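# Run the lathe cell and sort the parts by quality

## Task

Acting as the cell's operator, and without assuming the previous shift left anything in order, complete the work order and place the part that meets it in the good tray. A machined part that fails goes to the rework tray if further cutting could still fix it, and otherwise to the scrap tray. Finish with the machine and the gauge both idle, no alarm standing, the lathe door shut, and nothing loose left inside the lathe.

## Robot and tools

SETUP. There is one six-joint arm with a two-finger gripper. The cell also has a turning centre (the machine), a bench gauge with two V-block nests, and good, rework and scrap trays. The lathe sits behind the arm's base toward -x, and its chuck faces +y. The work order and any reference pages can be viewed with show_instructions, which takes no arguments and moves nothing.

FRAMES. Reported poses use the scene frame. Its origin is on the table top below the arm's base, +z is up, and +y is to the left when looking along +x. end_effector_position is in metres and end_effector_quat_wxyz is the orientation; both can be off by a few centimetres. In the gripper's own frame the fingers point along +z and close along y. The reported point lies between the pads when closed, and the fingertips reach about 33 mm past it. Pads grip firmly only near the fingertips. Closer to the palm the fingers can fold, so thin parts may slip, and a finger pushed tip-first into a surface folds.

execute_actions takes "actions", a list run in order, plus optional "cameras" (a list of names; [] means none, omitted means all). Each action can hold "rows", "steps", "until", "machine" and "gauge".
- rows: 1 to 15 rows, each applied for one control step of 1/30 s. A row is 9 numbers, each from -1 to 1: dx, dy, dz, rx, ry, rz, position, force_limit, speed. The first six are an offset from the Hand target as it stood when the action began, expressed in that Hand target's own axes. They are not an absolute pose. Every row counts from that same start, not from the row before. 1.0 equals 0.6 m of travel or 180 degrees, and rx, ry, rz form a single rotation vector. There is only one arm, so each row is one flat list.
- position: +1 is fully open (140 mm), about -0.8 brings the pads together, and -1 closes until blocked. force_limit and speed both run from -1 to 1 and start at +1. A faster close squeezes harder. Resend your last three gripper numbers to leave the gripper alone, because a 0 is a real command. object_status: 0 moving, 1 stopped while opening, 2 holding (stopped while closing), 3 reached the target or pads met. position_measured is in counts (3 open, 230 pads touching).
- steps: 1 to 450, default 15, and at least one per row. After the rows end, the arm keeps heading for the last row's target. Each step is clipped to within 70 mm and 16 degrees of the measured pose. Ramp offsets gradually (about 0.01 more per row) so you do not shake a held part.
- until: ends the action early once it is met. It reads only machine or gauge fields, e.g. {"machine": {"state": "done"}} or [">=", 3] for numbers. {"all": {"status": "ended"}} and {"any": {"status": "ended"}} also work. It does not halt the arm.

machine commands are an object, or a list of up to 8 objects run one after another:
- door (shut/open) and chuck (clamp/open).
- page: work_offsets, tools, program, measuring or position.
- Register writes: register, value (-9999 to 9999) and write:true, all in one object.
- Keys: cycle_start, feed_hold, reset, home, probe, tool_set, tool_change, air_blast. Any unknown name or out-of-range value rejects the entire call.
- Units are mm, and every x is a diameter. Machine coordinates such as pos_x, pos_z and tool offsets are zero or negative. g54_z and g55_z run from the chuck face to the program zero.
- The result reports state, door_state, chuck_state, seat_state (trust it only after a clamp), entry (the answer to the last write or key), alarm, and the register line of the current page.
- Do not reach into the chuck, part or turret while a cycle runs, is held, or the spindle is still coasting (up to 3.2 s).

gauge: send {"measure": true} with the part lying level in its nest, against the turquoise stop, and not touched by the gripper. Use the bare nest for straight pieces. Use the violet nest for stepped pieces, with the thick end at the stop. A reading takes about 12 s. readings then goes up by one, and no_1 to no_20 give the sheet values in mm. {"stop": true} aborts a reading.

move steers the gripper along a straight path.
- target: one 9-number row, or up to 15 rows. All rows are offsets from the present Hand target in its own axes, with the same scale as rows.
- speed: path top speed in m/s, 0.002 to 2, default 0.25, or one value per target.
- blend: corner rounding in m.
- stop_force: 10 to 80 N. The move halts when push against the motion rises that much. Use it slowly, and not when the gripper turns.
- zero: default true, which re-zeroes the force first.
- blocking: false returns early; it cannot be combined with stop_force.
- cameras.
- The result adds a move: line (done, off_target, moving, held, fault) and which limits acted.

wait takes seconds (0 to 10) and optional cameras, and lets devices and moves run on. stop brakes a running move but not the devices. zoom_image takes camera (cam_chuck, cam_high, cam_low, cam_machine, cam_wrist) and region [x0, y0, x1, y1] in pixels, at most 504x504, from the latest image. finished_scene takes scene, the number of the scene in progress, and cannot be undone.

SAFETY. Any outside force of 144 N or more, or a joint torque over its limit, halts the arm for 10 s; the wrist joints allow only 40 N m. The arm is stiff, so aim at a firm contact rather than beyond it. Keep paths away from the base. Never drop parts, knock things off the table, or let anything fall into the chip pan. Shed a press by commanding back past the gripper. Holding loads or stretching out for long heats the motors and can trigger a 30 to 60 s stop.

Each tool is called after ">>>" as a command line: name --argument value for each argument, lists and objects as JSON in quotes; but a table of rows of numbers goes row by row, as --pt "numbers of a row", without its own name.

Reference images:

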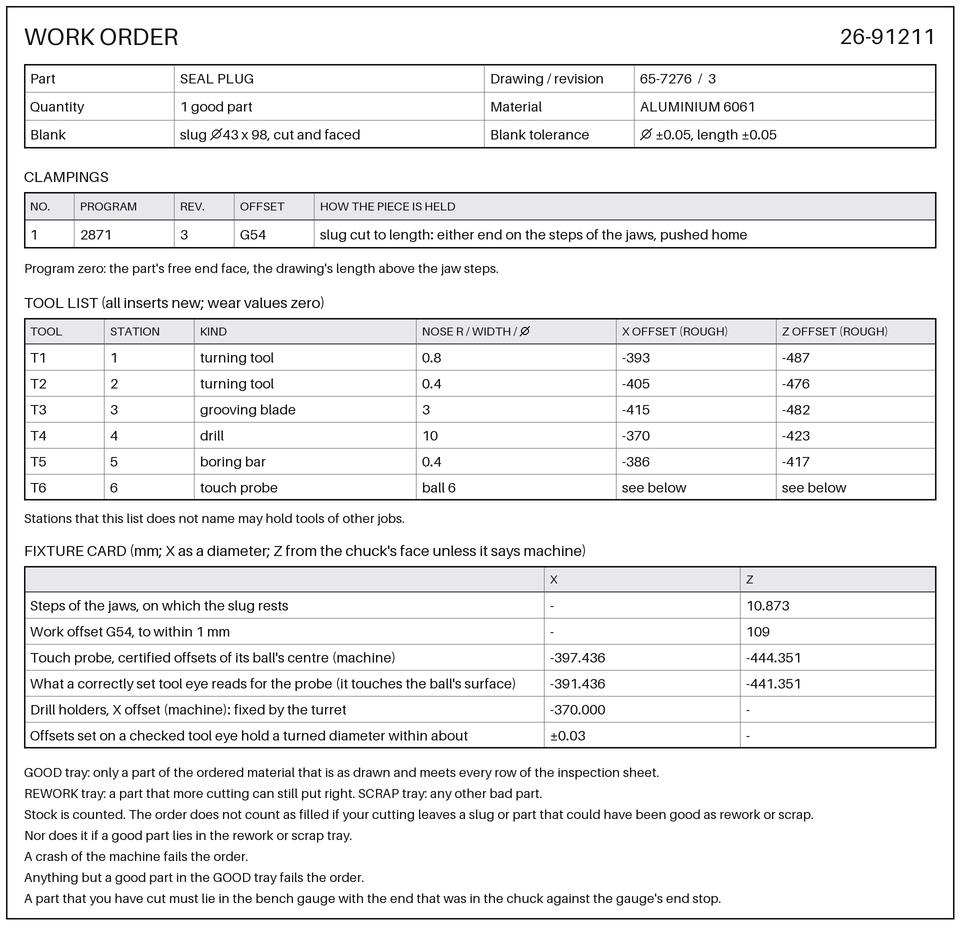

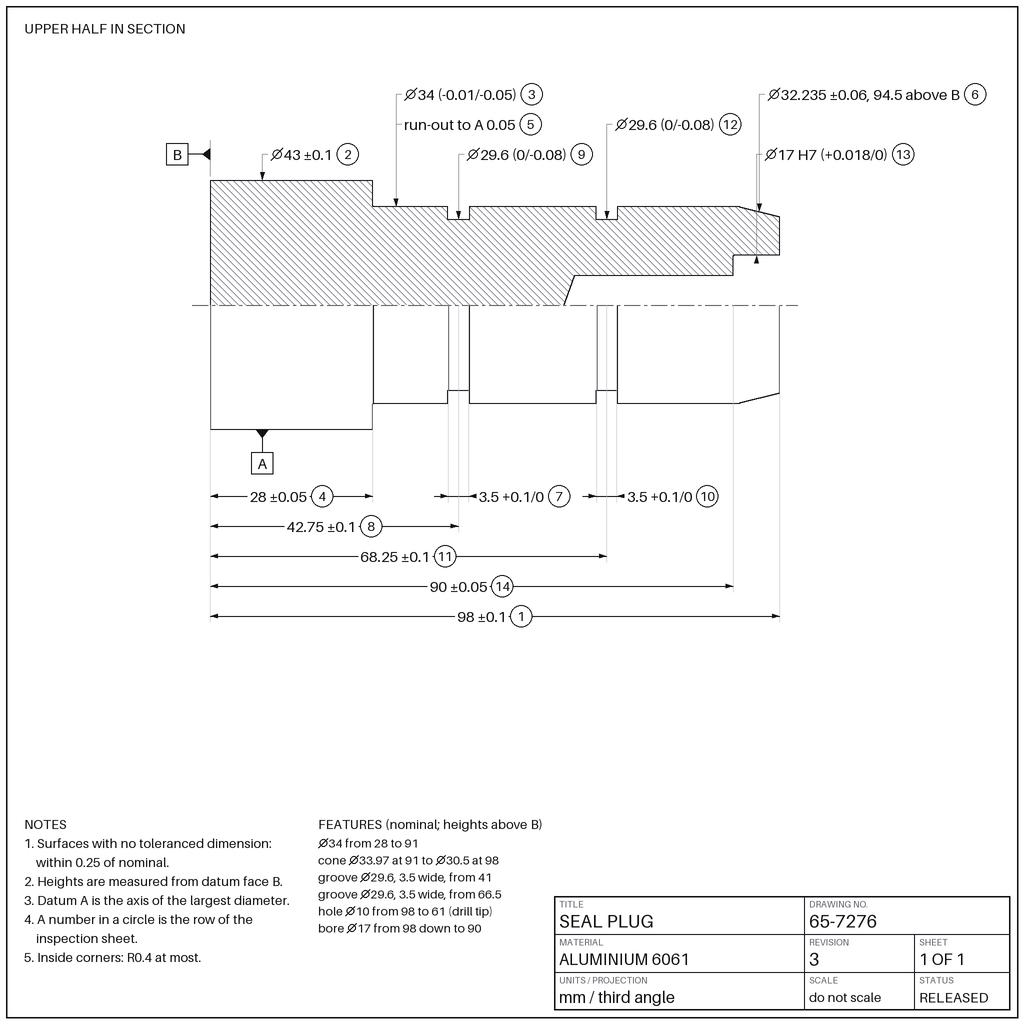

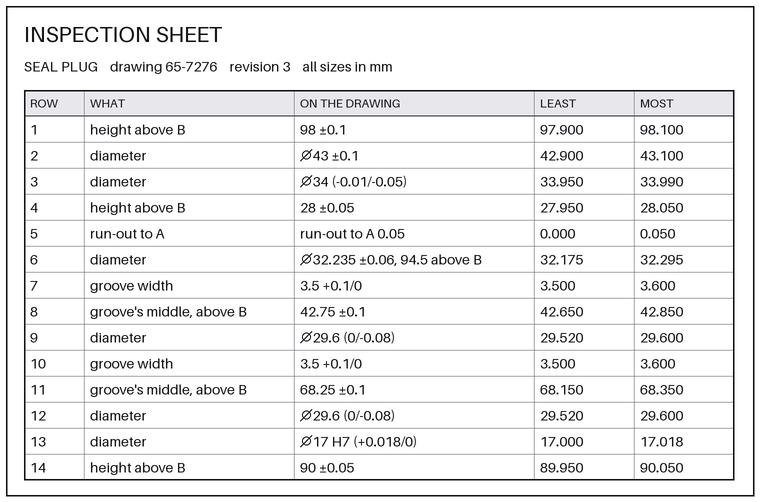

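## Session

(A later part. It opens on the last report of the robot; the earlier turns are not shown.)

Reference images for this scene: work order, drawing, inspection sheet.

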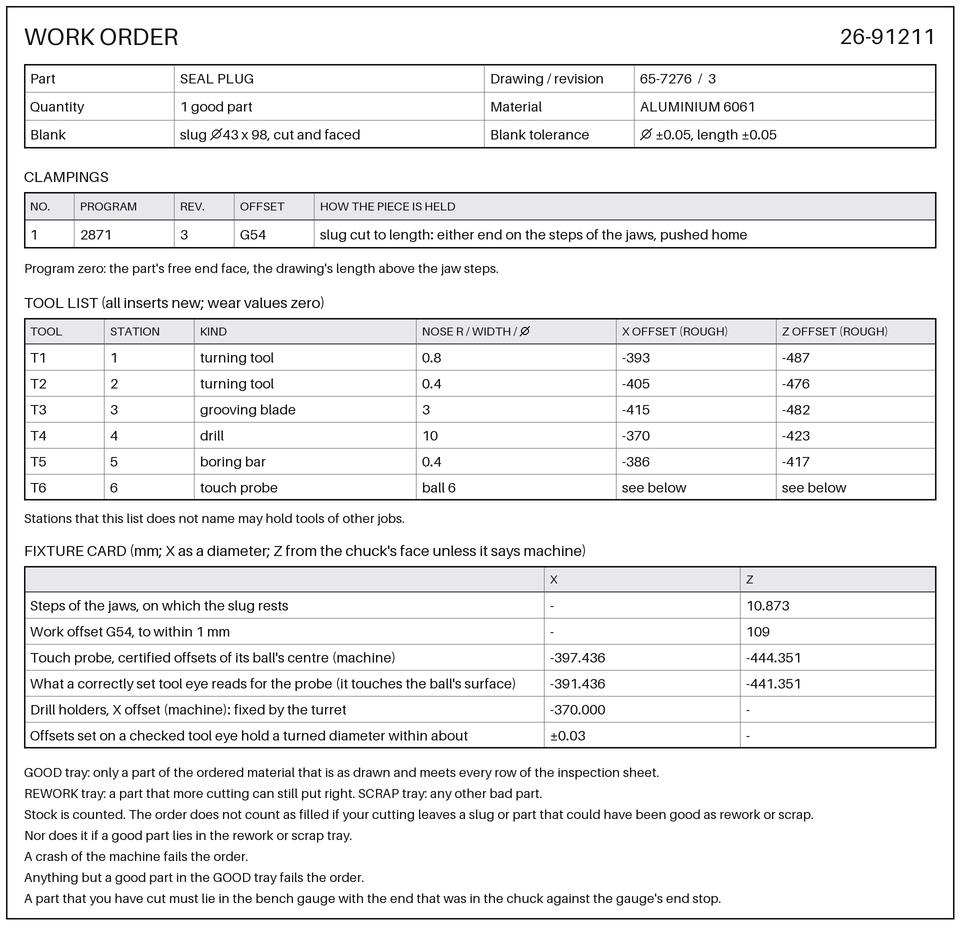

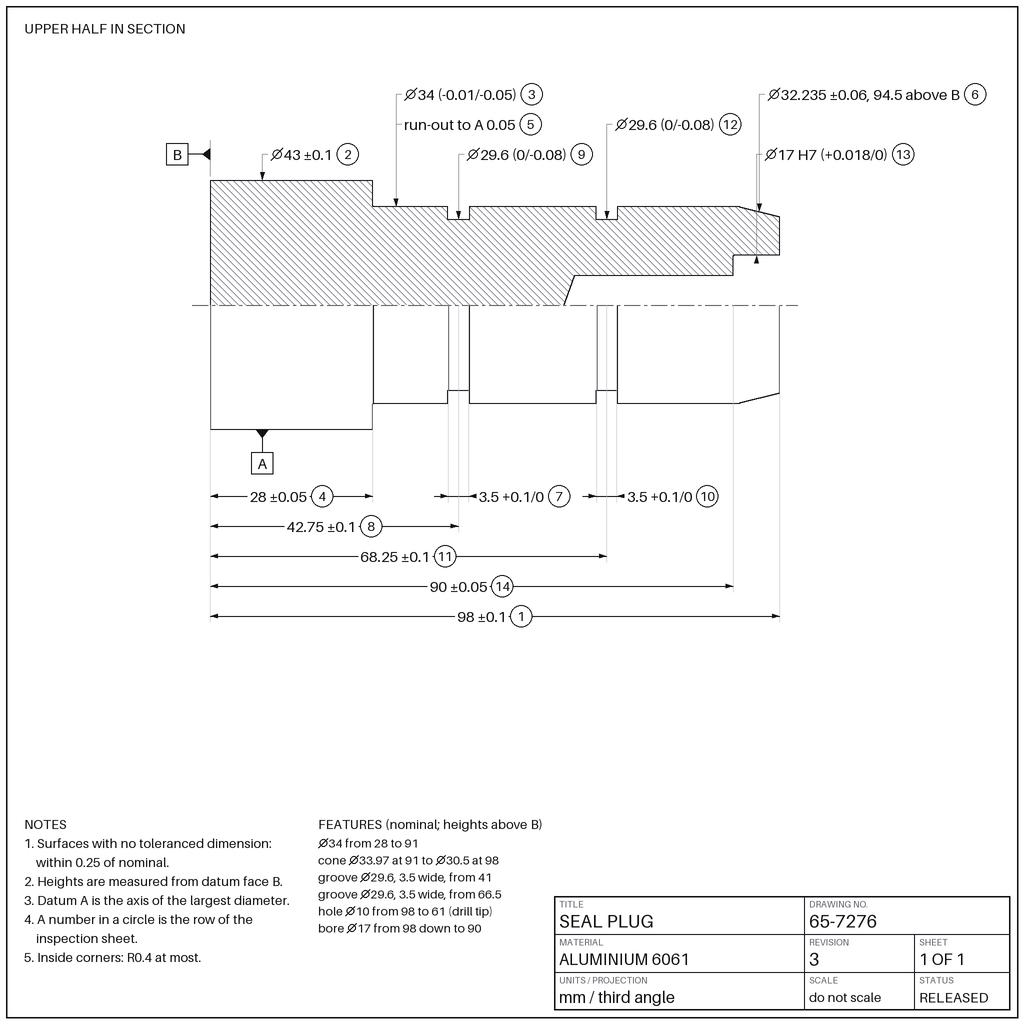

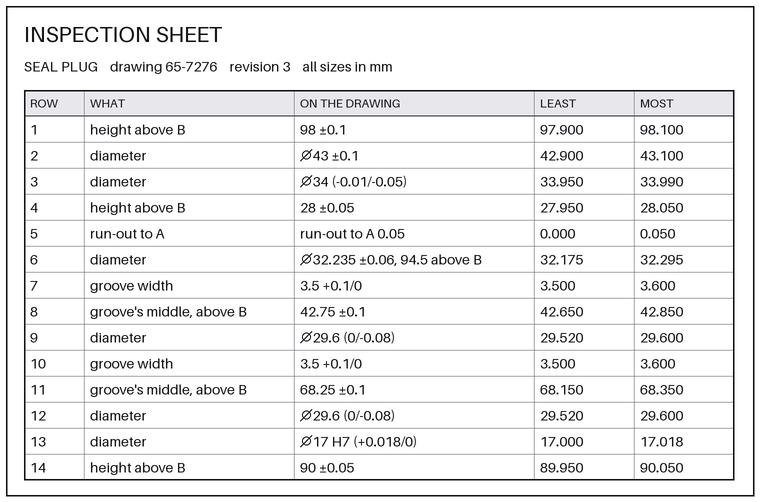

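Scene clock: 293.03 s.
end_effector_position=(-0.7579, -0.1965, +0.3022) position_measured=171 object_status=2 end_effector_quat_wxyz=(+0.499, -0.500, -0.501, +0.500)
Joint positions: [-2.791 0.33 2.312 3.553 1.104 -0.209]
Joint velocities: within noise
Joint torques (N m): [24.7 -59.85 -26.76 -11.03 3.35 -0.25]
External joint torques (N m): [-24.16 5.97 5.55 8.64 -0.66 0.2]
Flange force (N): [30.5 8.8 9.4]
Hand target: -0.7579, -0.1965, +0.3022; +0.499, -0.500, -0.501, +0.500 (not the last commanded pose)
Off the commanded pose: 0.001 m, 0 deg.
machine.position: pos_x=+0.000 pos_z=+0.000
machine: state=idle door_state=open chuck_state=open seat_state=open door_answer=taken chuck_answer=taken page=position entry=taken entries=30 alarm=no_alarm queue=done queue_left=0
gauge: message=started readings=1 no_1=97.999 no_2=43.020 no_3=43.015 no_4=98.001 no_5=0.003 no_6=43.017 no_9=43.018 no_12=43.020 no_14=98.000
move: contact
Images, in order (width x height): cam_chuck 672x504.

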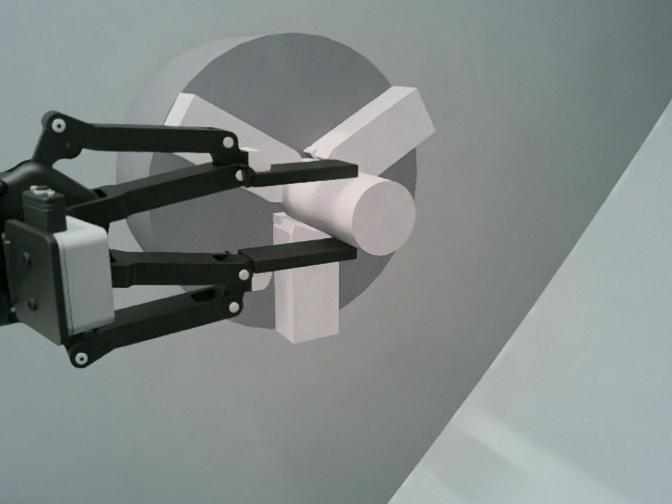

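>>> execute_actions --actions '[{"machine":{"chuck":"clamp"},"steps":75}]' --cameras '["cam_chuck"]'

Scene clock: 296.07 s.
end_effector_position=(-0.7579, -0.1965, +0.3022) position_measured=171 object_status=2 end_effector_quat_wxyz=(+0.499, -0.500, -0.501, +0.500)
Joint positions: [-2.791 0.33 2.312 3.553 1.104 -0.209]
Joint velocities: within noise
Joint torques (N m): [6.44 -26.01 -55.33 -10.15 -7.25 -0.55]
External joint torques (N m): [-5.9 -27.91 34.1 7.75 9.94 0.5]
Flange force (N): [33.5 -22.1 -92.1]
Hand target: -0.7579, -0.1965, +0.3022; +0.499, -0.500, -0.501, +0.500 (not the last commanded pose)
Tool commands: gripper/position=-0.98 gripper/force_limit=+0.0 gripper/speed=-1.0
Off the commanded pose: 0.001 m, 0 deg.
machine.position: pos_x=+0.000 pos_z=+0.000
machine: state=idle door_state=open chuck_state=clamped seat_state=open door_answer=taken chuck_answer=taken page=position entry=taken entries=30 alarm=no_alarm queue=done queue_left=0
gauge: message=started readings=1 no_1=97.999 no_2=43.020 no_3=43.015 no_4=98.001 no_5=0.003 no_6=43.017 no_9=43.018 no_12=43.020 no_14=98.000
Images, in order (width x height): cam_chuck 672x504.

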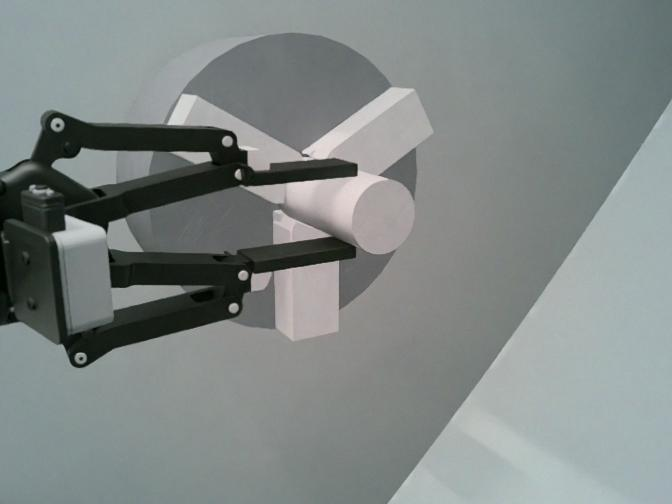

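>>> execute_actions --actions '[{"machine":{"chuck":"open"},"steps":70}]' --cameras '[]'

>>> move --target '[0.003,0,0,0,0,0,-0.98,0,-1]' --speed 0.02 --cameras '["cam_chuck"]'

Scene clock: 298.87 s.
end_effector_position=(-0.7579, -0.1965, +0.3022) position_measured=171 object_status=2 end_effector_quat_wxyz=(+0.499, -0.500, -0.501, +0.500)
Joint positions: [-2.791 0.33 2.312 3.553 1.104 -0.209]
Joint velocities: within noise
Joint torques (N m): [18.66 -58.39 -27.42 -9.07 3.25 -0.46]
External joint torques (N m): [-18.12 4.47 6.16 6.66 -0.56 0.41]
Flange force (N): [24.3 7.4 3.7]
Hand target: -0.7579, -0.1965, +0.3022; +0.499, -0.500, -0.501, +0.500 (not the last commanded pose)
Tool commands: gripper/position=-0.98 gripper/force_limit=+0.0 gripper/speed=-1.0
Off the commanded pose: 0.001 m, 0 deg.
machine.position: pos_x=+0.000 pos_z=+0.000
machine: state=idle door_state=open chuck_state=open seat_state=open door_answer=taken chuck_answer=taken page=position entry=taken entries=30 alarm=no_alarm queue=done queue_left=0
gauge: message=started readings=1 no_1=97.999 no_2=43.020 no_3=43.015 no_4=98.001 no_5=0.003 no_6=43.017 no_9=43.018 no_12=43.020 no_14=98.000
No camera images: "cameras" was empty.

Scene clock: 299.57 s.
end_effector_position=(-0.7579, -0.1947, +0.3022) position_measured=171 object_status=2 end_effector_quat_wxyz=(+0.499, -0.500, -0.501, +0.500)
Joint positions: [-2.794 0.33 2.313 3.549 1.104 -0.207]
Joint velocities: within noise
Joint torques (N m): [1.6 -59.9 -23.76 -2.31 4.8 -0.21]
External joint torques (N m): [-1.07 6.05 2.5 -0.1 -2.1 0.17]
Flange force (N): [1.9 8.4 4.2]
Hand target: -0.7579, -0.1947, +0.3022; +0.499, -0.500, -0.501, +0.500
Off the commanded pose: 0.000 m, 0 deg.
machine.position: pos_x=+0.000 pos_z=+0.000
machine: state=idle door_state=open chuck_state=open seat_state=open door_answer=taken chuck_answer=taken page=position entry=taken entries=30 alarm=no_alarm queue=done queue_left=0
gauge: message=started readings=1 no_1=97.999 no_2=43.020 no_3=43.015 no_4=98.001 no_5=0.003 no_6=43.017 no_9=43.018 no_12=43.020 no_14=98.000
move: done
Images, in order (width x height): cam_chuck 672x504.

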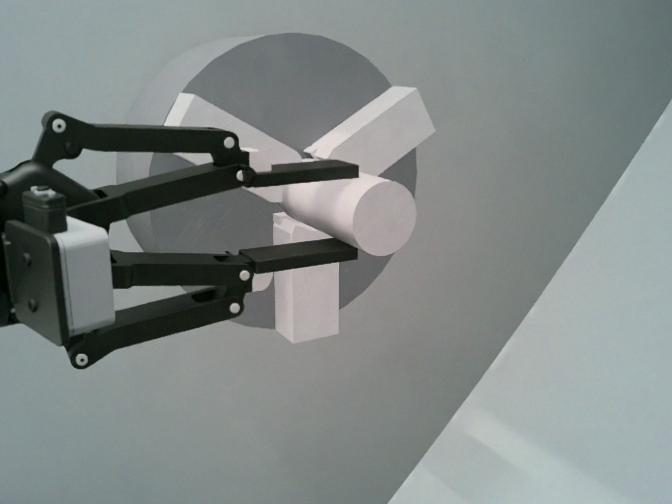

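>>> move --target '[0.001,-0.0003,-0.001,0,0,0,-0.98,0,-1]' --speed 0.02 --cameras '[]'

>>> move --target '[-0.01,0,0,0,0,0,-0.98,0,-1]' --speed 0.01 --stop_force 15 --cameras '[]'

>>> execute_actions --actions '[{"machine":{"chuck":"clamp"},"steps":75}]' --cameras '["cam_chuck"]'

Scene clock: 300.70 s.
end_effector_position=(-0.7573, -0.1941, +0.3024) position_measured=171 object_status=2 end_effector_quat_wxyz=(+0.499, -0.500, -0.501, +0.500)
Joint positions: [-2.795 0.328 2.314 3.548 1.104 -0.206]
Joint velocities: within noise
Joint torques (N m): [2.12 -59.61 -23.45 -2.59 4.84 -0.2]
External joint torques (N m): [-1.58 5.9 2.22 0.2 -2.14 0.15]
Flange force (N): [2.0 7.7 4.7]
Hand target: -0.7573, -0.1941, +0.3024; +0.499, -0.500, -0.501, +0.500
Off the commanded pose: 0.000 m, 0 deg.
machine.position: pos_x=+0.000 pos_z=+0.000
machine: state=idle door_state=open chuck_state=open seat_state=open door_answer=taken chuck_answer=taken page=position entry=taken entries=30 alarm=no_alarm queue=done queue_left=0
gauge: message=started readings=1 no_1=97.999 no_2=43.020 no_3=43.015 no_4=98.001 no_5=0.003 no_6=43.017 no_9=43.018 no_12=43.020 no_14=98.000
move: done
No camera images: "cameras" was empty.

Scene clock: 301.73 s.
end_effector_position=(-0.7573, -0.1963, +0.3024) position_measured=171 object_status=2 end_effector_quat_wxyz=(+0.499, -0.501, -0.501, +0.500)
Joint positions: [-2.79 0.329 2.312 3.555 1.104 -0.209]
Joint velocities: within noise
Joint torques (N m): [22.25 -60.12 -25.61 -10.06 3.38 -0.24]
External joint torques (N m): [-21.68 6.3 4.38 7.65 -0.7 0.19]
Flange force (N): [26.7 9.3 10.6]
Hand target: -0.7573, -0.1963, +0.3024; +0.499, -0.501, -0.501, +0.500 (not the last commanded pose)
Off the commanded pose: 0.004 m, 0 deg.
machine.position: pos_x=+0.000 pos_z=+0.000
machine: state=idle door_state=open chuck_state=open seat_state=open door_answer=taken chuck_answer=taken page=position entry=taken entries=30 alarm=no_alarm queue=done queue_left=0
gauge: message=started readings=1 no_1=97.999 no_2=43.020 no_3=43.015 no_4=98.001 no_5=0.003 no_6=43.017 no_9=43.018 no_12=43.020 no_14=98.000
move: contact
No camera images: "cameras" was empty.

Scene clock: 304.43 s.
end_effector_position=(-0.7573, -0.1963, +0.3024) position_measured=171 object_status=2 end_effector_quat_wxyz=(+0.499, -0.501, -0.501, +0.500)
Joint positions: [-2.79 0.329 2.312 3.555 1.104 -0.209]
Joint velocities: within noise
Joint torques (N m): [8.7 -39.44 -35.3 -7.1 -2.57 -0.48]
External joint torques (N m): [-8.13 -14.39 14.08 4.7 5.25 0.44]
Flange force (N): [23.3 -12.6 -38.4]
Hand target: -0.7573, -0.1963, +0.3024; +0.499, -0.501, -0.501, +0.500 (not the last commanded pose)
Tool commands: gripper/position=-0.98 gripper/force_limit=+0.0 gripper/speed=-1.0
Off the commanded pose: 0.004 m, 0 deg.
machine.position: pos_x=+0.000 pos_z=+0.000
machine: state=idle door_state=open chuck_state=clamped seat_state=home door_answer=taken chuck_answer=taken page=position entry=taken entries=30 alarm=no_alarm queue=done queue_left=0
gauge: message=started readings=1 no_1=97.999 no_2=43.020 no_3=43.015 no_4=98.001 no_5=0.003 no_6=43.017 no_9=43.018 no_12=43.020 no_14=98.000
Images, in order (width x height): cam_chuck 672x504.

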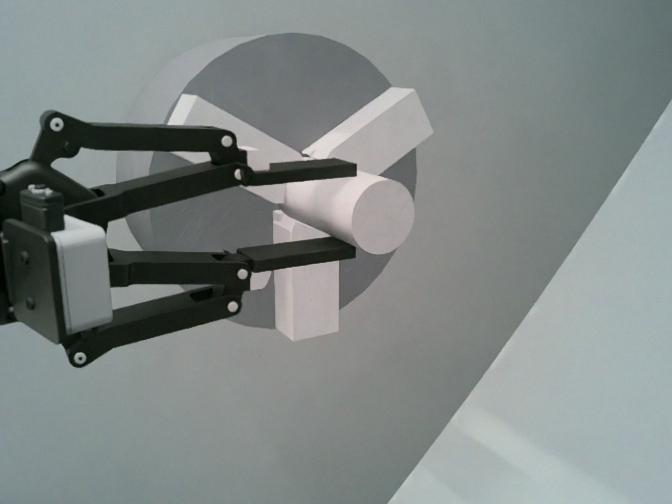

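>>> move --target '[0.0012,-0.0004,-0.0007,0,0,0,-0.98,0,-1]' --speed 0.02 --cameras '[]'

>>> move --target '[0,0,0,0,0,0,0.6,0,-0.85]' --cameras '["cam_chuck"]'

Scene clock: 305.40 s.
end_effector_position=(-0.7569, -0.1956, +0.3027) position_measured=171 object_status=2 end_effector_quat_wxyz=(+0.499, -0.501, -0.501, +0.500)
Joint positions: [-2.791 0.328 2.313 3.553 1.104 -0.208]
Joint velocities: within noise
Joint torques (N m): [2.56 -53.86 -14.32 -1.39 2.38 -0.56]
External joint torques (N m): [-1.95 0.13 -6.94 -1.02 0.31 0.51]
Flange force (N): [1.3 -0.7 13.7]
Hand target: -0.7569, -0.1956, +0.3027; +0.499, -0.501, -0.501, +0.500
Off the commanded pose: 0.000 m, 0 deg.
machine.position: pos_x=+0.000 pos_z=+0.000
machine: state=idle door_state=open chuck_state=clamped seat_state=home door_answer=taken chuck_answer=taken page=position entry=taken entries=30 alarm=no_alarm queue=done queue_left=0
gauge: message=started readings=1 no_1=97.999 no_2=43.020 no_3=43.015 no_4=98.001 no_5=0.003 no_6=43.017 no_9=43.018 no_12=43.020 no_14=98.000
move: done
No camera images: "cameras" was empty.

Scene clock: 307.27 s.
end_effector_position=(-0.7569, -0.1956, +0.3027) position_measured=53 object_status=0 end_effector_quat_wxyz=(+0.499, -0.501, -0.501, +0.500)
Joint positions: [-2.791 0.328 2.314 3.553 1.104 -0.208]
Joint velocities: within noise
Joint torques (N m): [2.55 -56.2 -21.1 -2.37 3.5 -0.3]
External joint torques (N m): [-1.97 2.58 -0.11 -0.03 -0.85 0.25]
Flange force (N): [3.1 3.4 4.9]
Hand target: -0.7569, -0.1956, +0.3027; +0.499, -0.501, -0.501, +0.500
Off the commanded pose: 0.000 m, 0 deg.
machine.position: pos_x=+0.000 pos_z=+0.000
machine: state=idle door_state=open chuck_state=clamped seat_state=home door_answer=taken chuck_answer=taken page=position entry=taken entries=30 alarm=no_alarm queue=done queue_left=0
gauge: message=started readings=1 no_1=97.999 no_2=43.020 no_3=43.015 no_4=98.001 no_5=0.003 no_6=43.017 no_9=43.018 no_12=43.020 no_14=98.000
move: done
Images, in order (width x height): cam_chuck 672x504.

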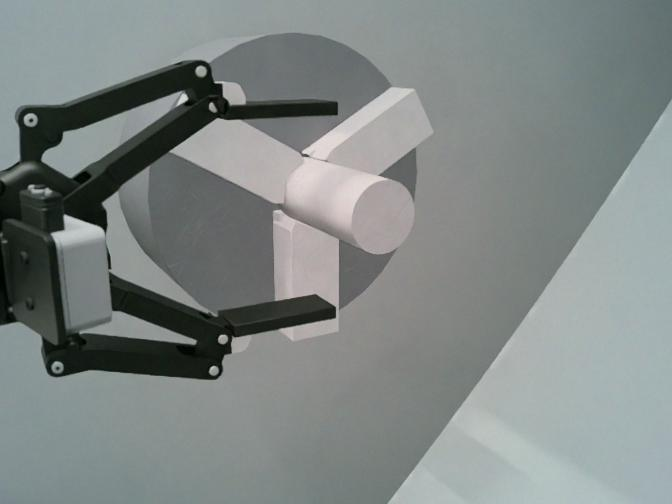

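>>> move --pt "0 0 -0.195 0 0 0 0.6 0 -0.85" --pt "-0.033 -0.3285 -0.415 0 -0.1133 0 0.6 0 -0.85" --speed 0.2 --cameras '[]'

>>> execute_actions --actions '[]' --cameras '["cam_machine","cam_high"]'

Scene clock: 310.03 s.
end_effector_position=(-0.5083, -0.2153, +0.5003) position_measured=53 object_status=3 end_effector_quat_wxyz=(-0.403, +0.404, +0.581, -0.580)
Joint positions: [-2.816 -0.456 2.513 3.109 0.478 0.016]
Joint velocities: within noise
Joint torques (N m): [1.73 5.31 -39.55 -3.88 3.55 -0.28]
External joint torques (N m): [-1.93 0.8 -0.12 0.07 -0.84 0.23]
Flange force (N): [0.0 0.0 0.0]
Hand target: -0.5083, -0.2153, +0.5003; -0.403, +0.404, +0.581, -0.580
Off the commanded pose: 0.000 m, 0 deg.
machine.position: pos_x=+0.000 pos_z=+0.000
machine: state=idle door_state=open chuck_state=clamped seat_state=home door_answer=taken chuck_answer=taken page=position entry=taken entries=30 alarm=no_alarm queue=done queue_left=0
gauge: message=started readings=1 no_1=97.999 no_2=43.020 no_3=43.015 no_4=98.001 no_5=0.003 no_6=43.017 no_9=43.018 no_12=43.020 no_14=98.000
move: done
No camera images: "cameras" was empty.

Scene clock: 310.03 s.
end_effector_position=(-0.5083, -0.2153, +0.5003) position_measured=53 object_status=3 end_effector_quat_wxyz=(-0.403, +0.404, +0.581, -0.580)
Joint positions: [-2.816 -0.456 2.513 3.109 0.478 0.016]
Joint velocities: within noise
Joint torques (N m): [1.73 5.31 -39.55 -3.88 3.55 -0.28]
External joint torques (N m): [-1.93 0.8 -0.12 0.07 -0.84 0.23]
Flange force (N): [0.0 0.0 0.0]
Hand target: -0.5083, -0.2153, +0.5003; -0.403, +0.404, +0.581, -0.580
Tool commands: gripper/position=+0.6 gripper/force_limit=+0.0 gripper/speed=-0.85
Off the commanded pose: 0.000 m, 0 deg.
machine.position: pos_x=+0.000 pos_z=+0.000
machine: state=idle door_state=open chuck_state=clamped seat_state=home door_answer=taken chuck_answer=taken page=position entry=taken entries=30 alarm=no_alarm queue=done queue_left=0
gauge: message=started readings=1 no_1=97.999 no_2=43.020 no_3=43.015 no_4=98.001 no_5=0.003 no_6=43.017 no_9=43.018 no_12=43.020 no_14=98.000
Images, in order (width x height): cam_high 672x504, cam_machine 672x504.

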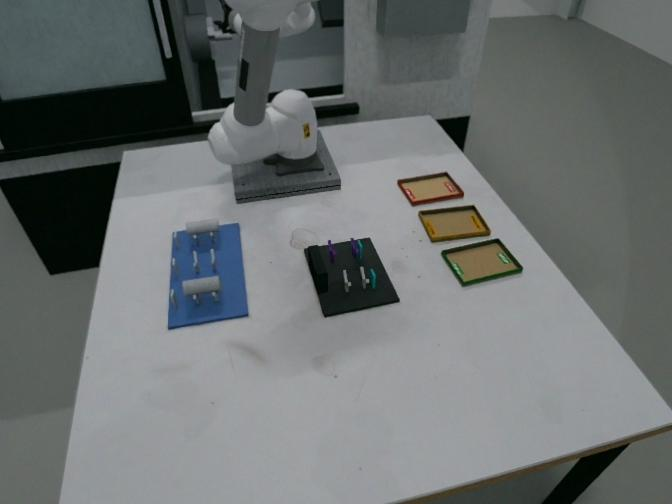

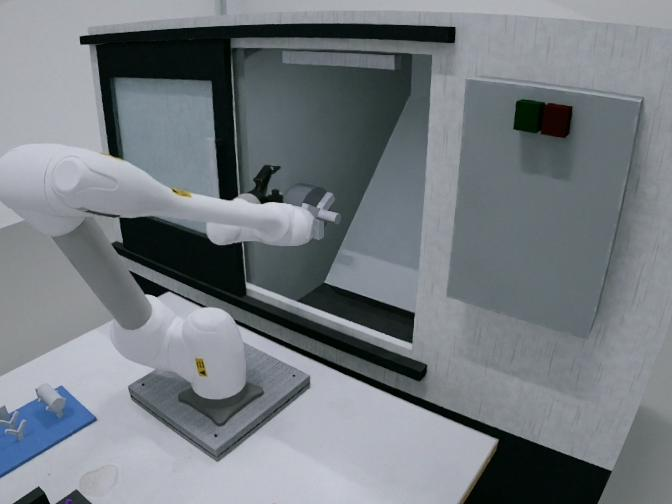

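>>> move --target '[0,0.082,-0.433,-0.5,0,0,0.6,0,-0.85]' --speed 0.25 --cameras '["cam_machine"]'

Scene clock: 313.73 s.
end_effector_position=(-0.2647, -0.1248, +0.4516) position_measured=53 object_status=3 end_effector_quat_wxyz=(+0.001, +0.571, +0.821, +0.001)
Joint positions: [-2.8 -0.436 1.978 3.128 -1.608 0.001]
Joint velocities: within noise
Joint torques (N m): [1.05 1.5 -41.58 -4.35 0.82 -0.25]
External joint torques (N m): [-1.24 0.89 0 0.02 -0.83 0.25]
Flange force (N): [3.2 -0.9 -1.5]
Hand target: -0.2647, -0.1248, +0.4516; +0.001, +0.571, +0.821, +0.001
Off the commanded pose: 0.000 m, 0 deg.
machine.position: pos_x=+0.000 pos_z=+0.000
machine: state=idle door_state=open chuck_state=clamped seat_state=home door_answer=taken chuck_answer=taken page=position entry=taken entries=30 alarm=no_alarm queue=done queue_left=0
gauge: message=started readings=1 no_1=97.999 no_2=43.020 no_3=43.015 no_4=98.001 no_5=0.003 no_6=43.017 no_9=43.018 no_12=43.020 no_14=98.000
move: done
Images, in order (width x height): cam_machine 672x504.

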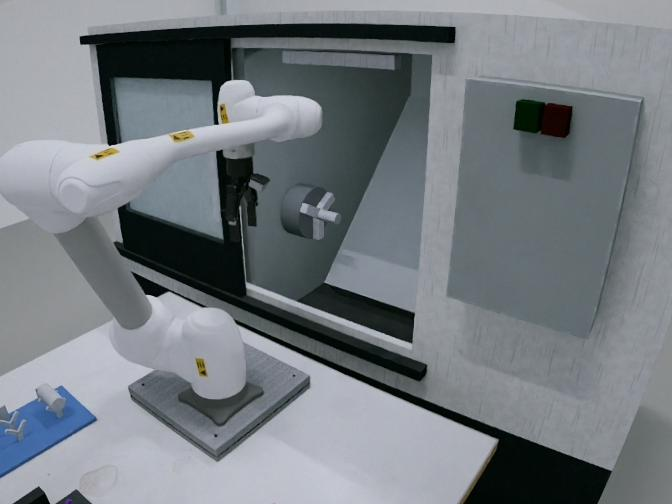

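>>> move --target '[-0.2407,0.0917,0,0,0,-0.172,0.6,0,-0.85]' --speed 0.2 --cameras '[]'

>>> execute_actions --actions '[{"machine":{"door":"shut"},"steps":90,"until":{"machine":{"door_state":"shut"}}},{"machine":[{"register":"tool_call","value":6,"write":true},{"tool_change":true},{"register":"probe_x","value":0,"write":true,"page":"measuring"},{"register":"probe_z","value":125,"write":true},{"register":"probe_move_x","value":0,"write":true},{"register":"probe_move_z","value":-25,"write":true},{"probe":true},{"home":true}],"steps":450,"until":{"machine":{"queue":["!=","running"]}}}]' --cameras '["cam_machine"]'

Scene clock: 316.13 s.
end_effector_position=(-0.1628, -0.2409, +0.4519) position_measured=53 object_status=3 end_effector_quat_wxyz=(+0.001, +0.331, +0.944, +0.000)
Joint positions: [-2.278 -0.433 1.979 3.134 -1.609 -0.017]
Joint velocities: within noise
Joint torques (N m): [0.44 1.93 -41.68 -4.31 0.84 -0.27]
External joint torques (N m): [-0.8 0.7 0.11 -0.02 -0.85 0.27]
Flange force (N): [1.7 -0.4 -1.3]
Hand target: -0.1628, -0.2409, +0.4519; +0.001, +0.331, +0.944, +0.000
Off the commanded pose: 0.000 m, 0 deg.
machine.position: pos_x=+0.000 pos_z=+0.000
machine: state=idle door_state=open chuck_state=clamped seat_state=home door_answer=taken chuck_answer=taken page=position entry=taken entries=30 alarm=no_alarm queue=done queue_left=0
gauge: message=started readings=1 no_1=97.999 no_2=43.020 no_3=43.015 no_4=98.001 no_5=0.003 no_6=43.017 no_9=43.018 no_12=43.020 no_14=98.000
move: done
No camera images: "cameras" was empty.

Scene clock: 331.93 s.
end_effector_position=(-0.1628, -0.2409, +0.4519) position_measured=53 object_status=3 end_effector_quat_wxyz=(+0.001, +0.331, +0.944, +0.000)
Joint positions: [-2.278 -0.433 1.979 3.134 -1.609 -0.017]
Joint velocities: within noise
Joint torques (N m): [1.32 1.78 -41.47 -4.29 0.85 -0.2]
External joint torques (N m): [-1.65 0.91 -0.08 -0.03 -0.86 0.2]
External joint torques at the end of the 1st action: [-1.89 0.68 0.05 0 -0.86 0.32]
Flange force (N): [4.7 -0.9 -1.7]
Flange force at the end of the 1st action (N): [5.2 -0.3 -1.4]
Hand target: -0.1628, -0.2409, +0.4519; +0.001, +0.331, +0.944, +0.000
Tool commands: gripper/position=+0.6 gripper/force_limit=+0.0 gripper/speed=-0.85
Off the commanded pose: 0.000 m, 0 deg.
machine.measuring: probe_x=+0.000 probe_z=+125.000 probe_move_x=+0.000 probe_move_z=-25.000 probe_radius=+2.992 eye_x=+63.772 eye_z=+148.902 probe_touched=+1 probe_found_x=+0.000 probe_found_z=+108.927 set_x=-386.284 set_z=-417.407
machine: state=idle door_state=shut chuck_state=clamped seat_state=home door_answer=taken chuck_answer=taken page=measuring entry=taken entries=38 alarm=no_alarm queue=done queue_left=0
gauge: message=started readings=1 no_1=97.999 no_2=43.020 no_3=43.015 no_4=98.001 no_5=0.003 no_6=43.017 no_9=43.018 no_12=43.020 no_14=98.000
Images, in order (width x height): cam_machine 672x504.

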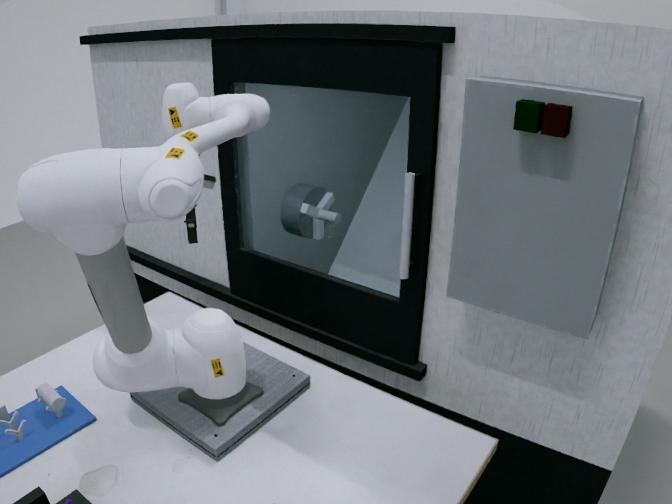

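>>> execute_actions --actions '[{"machine":[{"register":"probe_x","value":30,"write":true},{"probe":true}],"steps":450,"until":{"machine":{"queue":["!=","running"]}}},{"machine":[{"register":"probe_x","value":-30,"write":true},{"probe":true}],"steps":450,"until":{"machine":{"queue":["!=","running"]}}}]' --cameras '[]'

Scene clock: 345.77 s.
end_effector_position=(-0.1628, -0.2409, +0.4519) position_measured=53 object_status=3 end_effector_quat_wxyz=(+0.001, +0.331, +0.944, +0.000)
Joint positions: [-2.278 -0.433 1.979 3.134 -1.609 -0.017]
Joint velocities: within noise
Joint torques (N m): [1.43 2.18 -41.51 -4.33 0.83 -0.22]
External joint torques (N m): [-1.73 0.42 -0.07 0.01 -0.85 0.22]
External joint torques at the end of the 1st action: [-1.86 0.84 -0.14 0.07 -0.87 0.23]
Flange force (N): [5.0 0.0 -1.6]
Flange force at the end of the 1st action (N): [5.4 -0.8 -1.8]
Hand target: -0.1628, -0.2409, +0.4519; +0.001, +0.331, +0.944, +0.000
Tool commands: gripper/position=+0.6 gripper/force_limit=+0.0 gripper/speed=-0.85
Off the commanded pose: 0.000 m, 0 deg.
machine.measuring: probe_x=-30.000 probe_z=+125.000 probe_move_x=+0.000 probe_move_z=-25.000 probe_radius=+2.992 eye_x=+63.772 eye_z=+148.902 probe_touched=+1 probe_found_x=-30.000 probe_found_z=+108.939 set_x=-386.284 set_z=-417.407
machine: state=idle door_state=shut chuck_state=clamped seat_state=home door_answer=taken chuck_answer=taken page=measuring entry=taken entries=42 alarm=no_alarm queue=done queue_left=0
gauge: message=started readings=1 no_1=97.999 no_2=43.020 no_3=43.015 no_4=98.001 no_5=0.003 no_6=43.017 no_9=43.018 no_12=43.020 no_14=98.000
No camera images: "cameras" was empty.

>>> execute_actions --actions '[{"machine":{"door":"open"},"steps":120,"until":{"machine":{"door_state":"open"}}}]' --cameras '[]'

>>> move --target '[0.2545,0.0447,0,0,0,0.172,0.6,0,-0.85]' --speed 0.25 --cameras '[]'

>>> move --target '[0,-0.433,-0.083,0.5,0,0,0.6,0,-0.85]' --speed 0.25 --cameras '[]'

>>> move --target '[0.108,0.320,0.195,0,0.1133,0,0.6,0,-0.85]' --speed 0.25 --cameras '["cam_chuck"]'

Scene clock: 348.70 s.
end_effector_position=(-0.1628, -0.2409, +0.4519) position_measured=53 object_status=3 end_effector_quat_wxyz=(+0.001, +0.331, +0.944, +0.000)
Joint positions: [-2.278 -0.433 1.979 3.134 -1.609 -0.017]
Joint velocities: within noise
Joint torques (N m): [0.96 1.17 -41.38 -4.32 0.88 -0.2]
External joint torques (N m): [-1.26 1.39 -0.19 0.01 -0.9 0.2]
Flange force (N): [3.3 -1.8 -2.0]
Hand target: -0.1628, -0.2409, +0.4519; +0.001, +0.331, +0.944, +0.000
Tool commands: gripper/position=+0.6 gripper/force_limit=+0.0 gripper/speed=-0.85
Off the commanded pose: 0.000 m, 0 deg.
machine.measuring: probe_x=-30.000 probe_z=+125.000 probe_move_x=+0.000 probe_move_z=-25.000 probe_radius=+2.992 eye_x=+63.772 eye_z=+148.902 probe_touched=+1 probe_found_x=-30.000 probe_found_z=+108.939 set_x=-386.284 set_z=-417.407
machine: state=idle door_state=open chuck_state=clamped seat_state=home door_answer=taken chuck_answer=taken page=measuring entry=taken entries=42 alarm=no_alarm queue=running queue_left=0
gauge: message=started readings=1 no_1=97.999 no_2=43.020 no_3=43.015 no_4=98.001 no_5=0.003 no_6=43.017 no_9=43.018 no_12=43.020 no_14=98.000
No camera images: "cameras" was empty.

Scene clock: 350.20 s.
end_effector_position=(-0.2653, -0.1247, +0.4516) position_measured=53 object_status=3 end_effector_quat_wxyz=(+0.001, +0.571, +0.821, +0.001)
Joint positions: [-2.801 -0.435 1.978 3.128 -1.608 0]
Joint velocities: within noise
Joint torques (N m): [1.75 2.14 -41.46 -4.24 0.89 -0.24]
External joint torques (N m): [-1.93 0.19 -0.12 -0.09 -0.91 0.24]
Flange force (N): [5.7 0.3 -1.7]
Hand target: -0.2653, -0.1246, +0.4516; +0.001, +0.571, +0.821, +0.001
Off the commanded pose: 0.000 m, 0 deg.
machine.measuring: probe_x=-30.000 probe_z=+125.000 probe_move_x=+0.000 probe_move_z=-25.000 probe_radius=+2.992 eye_x=+63.772 eye_z=+148.902 probe_touched=+1 probe_found_x=-30.000 probe_found_z=+108.939 set_x=-386.284 set_z=-417.407
machine: state=idle door_state=open chuck_state=clamped seat_state=home door_answer=taken chuck_answer=taken page=measuring entry=taken entries=42 alarm=no_alarm queue=done queue_left=0
gauge: message=started readings=1 no_1=97.999 no_2=43.020 no_3=43.015 no_4=98.001 no_5=0.003 no_6=43.017 no_9=43.018 no_12=43.020 no_14=98.000
move: done
No camera images: "cameras" was empty.

Scene clock: 353.90 s.
end_effector_position=(-0.5089, -0.2152, +0.5009) position_measured=53 object_status=3 end_effector_quat_wxyz=(-0.403, +0.404, +0.581, -0.580)
Joint positions: [-2.818 -0.456 2.512 3.105 0.477 0.019]
Joint velocities: within noise
Joint torques (N m): [1.43 5.87 -39.67 -3.84 3.55 -0.35]
External joint torques (N m): [-1.62 0.12 -0.05 0.03 -0.83 0.3]
Flange force (N): [0.0 0.0 0.0]
Hand target: -0.5089, -0.2152, +0.5009; -0.403, +0.404, +0.581, -0.580
Off the commanded pose: 0.000 m, 0 deg.
machine.measuring: probe_x=-30.000 probe_z=+125.000 probe_move_x=+0.000 probe_move_z=-25.000 probe_radius=+2.992 eye_x=+63.772 eye_z=+148.902 probe_touched=+1 probe_found_x=-30.000 probe_found_z=+108.939 set_x=-386.284 set_z=-417.407
machine: state=idle door_state=open chuck_state=clamped seat_state=home door_answer=taken chuck_answer=taken page=measuring entry=taken entries=42 alarm=no_alarm queue=done queue_left=0
gauge: message=started readings=1 no_1=97.999 no_2=43.020 no_3=43.015 no_4=98.001 no_5=0.003 no_6=43.017 no_9=43.018 no_12=43.020 no_14=98.000
move: done
No camera images: "cameras" was empty.

Scene clock: 355.33 s.
end_effector_position=(-0.6407, -0.1953, +0.3087) position_measured=53 object_status=3 end_effector_quat_wxyz=(+0.499, -0.501, -0.501, +0.500)
Joint positions: [-2.678 0.204 2.494 3.665 1.177 -0.232]
Joint velocities: within noise
Joint torques (N m): [1.95 -41.29 -18.45 -2.1 3.52 -0.29]
External joint torques (N m): [-1.68 2.67 -0.19 -0.08 -0.88 0.24]
Flange force (N): [2.9 4.6 5.8]
Hand target: -0.6407, -0.1953, +0.3086; +0.499, -0.501, -0.501, +0.500
Off the commanded pose: 0.000 m, 0 deg.
machine.measuring: probe_x=-30.000 probe_z=+125.000 probe_move_x=+0.000 probe_move_z=-25.000 probe_radius=+2.992 eye_x=+63.772 eye_z=+148.902 probe_touched=+1 probe_found_x=-30.000 probe_found_z=+108.939 set_x=-386.284 set_z=-417.407
machine: state=idle door_state=open chuck_state=clamped seat_state=home door_answer=taken chuck_answer=taken page=measuring entry=taken entries=42 alarm=no_alarm queue=done queue_left=0
gauge: message=started readings=1 no_1=97.999 no_2=43.020 no_3=43.015 no_4=98.001 no_5=0.003 no_6=43.017 no_9=43.018 no_12=43.020 no_14=98.000
move: done
Images, in order (width x height): cam_chuck 672x504.

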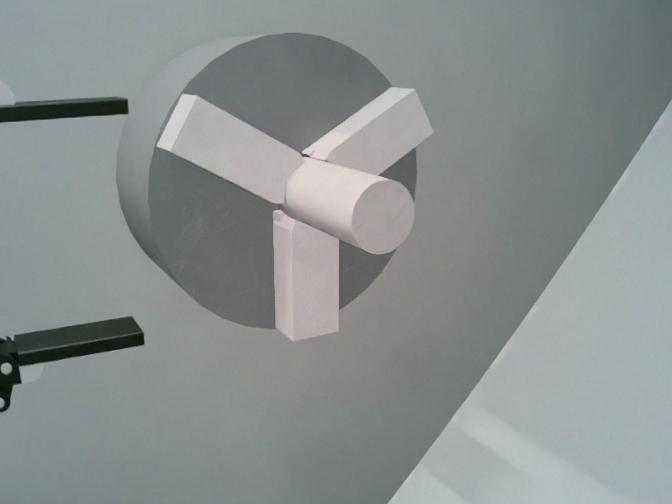

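>>> move --pt "0 0.0098 0 0 0 0 0.6 0 -0.85" --pt "0 0.0098 0.1937 0 0 0 0.6 0 -0.85" --speed 0.12 --cameras '[]'

>>> move --target '[0,0,0,0,0,0,-1,-1,-1]' --cameras '["cam_chuck"]'

Scene clock: 357.13 s.
end_effector_position=(-0.7569, -0.1953, +0.3025) position_measured=53 object_status=3 end_effector_quat_wxyz=(+0.499, -0.501, -0.501, +0.500)
Joint positions: [-2.792 0.329 2.314 3.553 1.104 -0.208]
Joint velocities: within noise
Joint torques (N m): [2.18 -56.46 -20.99 -2.17 3.49 -0.33]
External joint torques (N m): [-1.62 2.69 -0.18 -0.23 -0.83 0.28]
Flange force (N): [2.7 3.8 4.9]
Hand target: -0.7570, -0.1953, +0.3025; +0.499, -0.501, -0.501, +0.500
Off the commanded pose: 0.000 m, 0 deg.
machine.measuring: probe_x=-30.000 probe_z=+125.000 probe_move_x=+0.000 probe_move_z=-25.000 probe_radius=+2.992 eye_x=+63.772 eye_z=+148.902 probe_touched=+1 probe_found_x=-30.000 probe_found_z=+108.939 set_x=-386.284 set_z=-417.407
machine: state=idle door_state=open chuck_state=clamped seat_state=home door_answer=taken chuck_answer=taken page=measuring entry=taken entries=42 alarm=no_alarm queue=done queue_left=0
gauge: message=started readings=1 no_1=97.999 no_2=43.020 no_3=43.015 no_4=98.001 no_5=0.003 no_6=43.017 no_9=43.018 no_12=43.020 no_14=98.000
move: done
No camera images: "cameras" was empty.

Scene clock: 359.73 s.
end_effector_position=(-0.7570, -0.1953, +0.3025) position_measured=168 object_status=0 end_effector_quat_wxyz=(+0.499, -0.501, -0.500, +0.500)
Joint positions: [-2.792 0.329 2.314 3.553 1.104 -0.208]
Joint velocities: within noise
Joint torques (N m): [-0.51 -49.15 -20.66 -1.54 0.65 -0.33]
External joint torques (N m): [1.1 -4.55 -0.53 -0.86 2.03 0.29]
Flange force (N): [1.6 -3.9 -5.3]
Hand target: -0.7570, -0.1953, +0.3025; +0.499, -0.501, -0.501, +0.500
Off the commanded pose: 0.000 m, 0 deg.
machine.measuring: probe_x=-30.000 probe_z=+125.000 probe_move_x=+0.000 probe_move_z=-25.000 probe_radius=+2.992 eye_x=+63.772 eye_z=+148.902 probe_touched=+1 probe_found_x=-30.000 probe_found_z=+108.939 set_x=-386.284 set_z=-417.407
machine: state=idle door_state=open chuck_state=clamped seat_state=home door_answer=taken chuck_answer=taken page=measuring entry=taken entries=42 alarm=no_alarm queue=done queue_left=0
gauge: message=started readings=1 no_1=97.999 no_2=43.020 no_3=43.015 no_4=98.001 no_5=0.003 no_6=43.017 no_9=43.018 no_12=43.020 no_14=98.000
move: done
Images, in order (width x height): cam_chuck 672x504.

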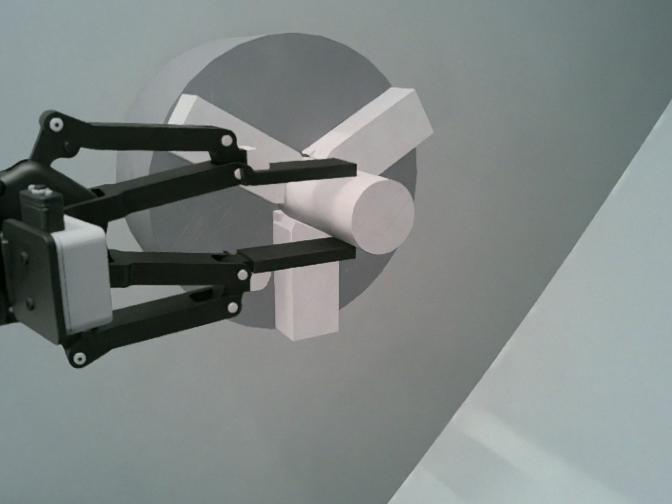

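>>> move --target '[0,-0.00017,-0.0002,0,0,0,-1,-1,-1]' --cameras '[]'

>>> execute_actions --actions '[{"machine":{"chuck":"open"},"steps":70}]' --cameras '[]'

Scene clock: 360.73 s.
end_effector_position=(-0.7568, -0.1953, +0.3026) position_measured=168 object_status=2 end_effector_quat_wxyz=(+0.499, -0.501, -0.501, +0.500)
Joint positions: [-2.792 0.328 2.314 3.553 1.104 -0.208]
Joint velocities: within noise
Joint torques (N m): [0.41 -51.3 -16.84 -1.3 1.45 -0.37]
External joint torques (N m): [0.11 -2.38 -4.38 -1.1 1.24 0.32]
Flange force (N): [0.2 -2.8 4.7]
Hand target: -0.7568, -0.1953, +0.3026; +0.499, -0.501, -0.501, +0.500
Off the commanded pose: 0.000 m, 0 deg.
machine.measuring: probe_x=-30.000 probe_z=+125.000 probe_move_x=+0.000 probe_move_z=-25.000 probe_radius=+2.992 eye_x=+63.772 eye_z=+148.902 probe_touched=+1 probe_found_x=-30.000 probe_found_z=+108.939 set_x=-386.284 set_z=-417.407
machine: state=idle door_state=open chuck_state=clamped seat_state=home door_answer=taken chuck_answer=taken page=measuring entry=taken entries=42 alarm=no_alarm queue=done queue_left=0
gauge: message=started readings=1 no_1=97.999 no_2=43.020 no_3=43.015 no_4=98.001 no_5=0.003 no_6=43.017 no_9=43.018 no_12=43.020 no_14=98.000
move: done
No camera images: "cameras" was empty.

Scene clock: 363.27 s.
end_effector_position=(-0.7568, -0.1953, +0.3026) position_measured=168 object_status=2 end_effector_quat_wxyz=(+0.499, -0.501, -0.501, +0.500)
Joint positions: [-2.792 0.328 2.314 3.553 1.104 -0.208]
Joint velocities: within noise
Joint torques (N m): [2.76 -59.66 -23.28 -2.6 4.87 -0.32]
External joint torques (N m): [-2.21 5.96 2.04 0.19 -2.19 0.27]
Flange force (N): [3.3 7.8 5.6]
Hand target: -0.7568, -0.1953, +0.3026; +0.499, -0.501, -0.501, +0.500
Tool commands: gripper/position=-1.0 gripper/force_limit=-1.0 gripper/speed=-1.0
Off the commanded pose: 0.000 m, 0 deg.
machine.measuring: probe_x=-30.000 probe_z=+125.000 probe_move_x=+0.000 probe_move_z=-25.000 probe_radius=+2.992 eye_x=+63.772 eye_z=+148.902 probe_touched=+1 probe_found_x=-30.000 probe_found_z=+108.939 set_x=-386.284 set_z=-417.407
machine: state=idle door_state=open chuck_state=open seat_state=home door_answer=taken chuck_answer=taken page=measuring entry=taken entries=42 alarm=no_alarm queue=done queue_left=0
gauge: message=started readings=1 no_1=97.999 no_2=43.020 no_3=43.015 no_4=98.001 no_5=0.003 no_6=43.017 no_9=43.018 no_12=43.020 no_14=98.000
No camera images: "cameras" was empty.

>>> move --target '[-0.008,0,0,0,0,0,-1,-1,-1]' --speed 0.005 --stop_force 10 --cameras '[]'

>>> execute_actions --actions '[{"machine":{"chuck":"clamp"},"steps":75}]' --cameras '[]'

Scene clock: 364.13 s.
end_effector_position=(-0.7568, -0.1959, +0.3026) position_measured=168 object_status=2 end_effector_quat_wxyz=(+0.499, -0.501, -0.500, +0.499)
Joint positions: [-2.791 0.329 2.313 3.555 1.104 -0.209]
Joint velocities: within noise
Joint torques (N m): [11.57 -58.86 -26.51 -6.42 3.87 -0.26]
External joint torques (N m): [-10.97 5.1 5.28 4.02 -1.18 0.22]
Flange force (N): [14.9 7.9 2.6]
Hand target: -0.7568, -0.1959, +0.3026; +0.499, -0.501, -0.500, +0.499 (not the last commanded pose)
Off the commanded pose: 0.004 m, 0 deg.
machine.measuring: probe_x=-30.000 probe_z=+125.000 probe_move_x=+0.000 probe_move_z=-25.000 probe_radius=+2.992 eye_x=+63.772 eye_z=+148.902 probe_touched=+1 probe_found_x=-30.000 probe_found_z=+108.939 set_x=-386.284 set_z=-417.407
machine: state=idle door_state=open chuck_state=open seat_state=home door_answer=taken chuck_answer=taken page=measuring entry=taken entries=42 alarm=no_alarm queue=done queue_left=0
gauge: message=started readings=1 no_1=97.999 no_2=43.020 no_3=43.015 no_4=98.001 no_5=0.003 no_6=43.017 no_9=43.018 no_12=43.020 no_14=98.000
move: contact
No camera images: "cameras" was empty.

Scene clock: 366.83 s.
end_effector_position=(-0.7568, -0.1959, +0.3026) position_measured=168 object_status=2 end_effector_quat_wxyz=(+0.499, -0.501, -0.500, +0.499)
Joint positions: [-2.791 0.329 2.313 3.555 1.104 -0.209]
Joint velocities: within noise
Joint torques (N m): [11.63 -50.91 -21.67 -6.2 0.84 -0.31]
External joint torques (N m): [-11.09 -2.76 0.46 3.8 1.84 0.26]
Flange force (N): [15.3 -2.5 1.0]
Hand target: -0.7568, -0.1959, +0.3026; +0.499, -0.501, -0.500, +0.499 (not the last commanded pose)
Tool commands: gripper/position=-1.0 gripper/force_limit=-1.0 gripper/speed=-1.0
Off the commanded pose: 0.004 m, 0 deg.
machine.measuring: probe_x=-30.000 probe_z=+125.000 probe_move_x=+0.000 probe_move_z=-25.000 probe_radius=+2.992 eye_x=+63.772 eye_z=+148.902 probe_touched=+1 probe_found_x=-30.000 probe_found_z=+108.939 set_x=-386.284 set_z=-417.407
machine: state=idle door_state=open chuck_state=clamped seat_state=home door_answer=taken chuck_answer=taken page=measuring entry=taken entries=42 alarm=no_alarm queue=done queue_left=0
gauge: message=started readings=1 no_1=97.999 no_2=43.020 no_3=43.015 no_4=98.001 no_5=0.003 no_6=43.017 no_9=43.018 no_12=43.020 no_14=98.000
No camera images: "cameras" was empty.


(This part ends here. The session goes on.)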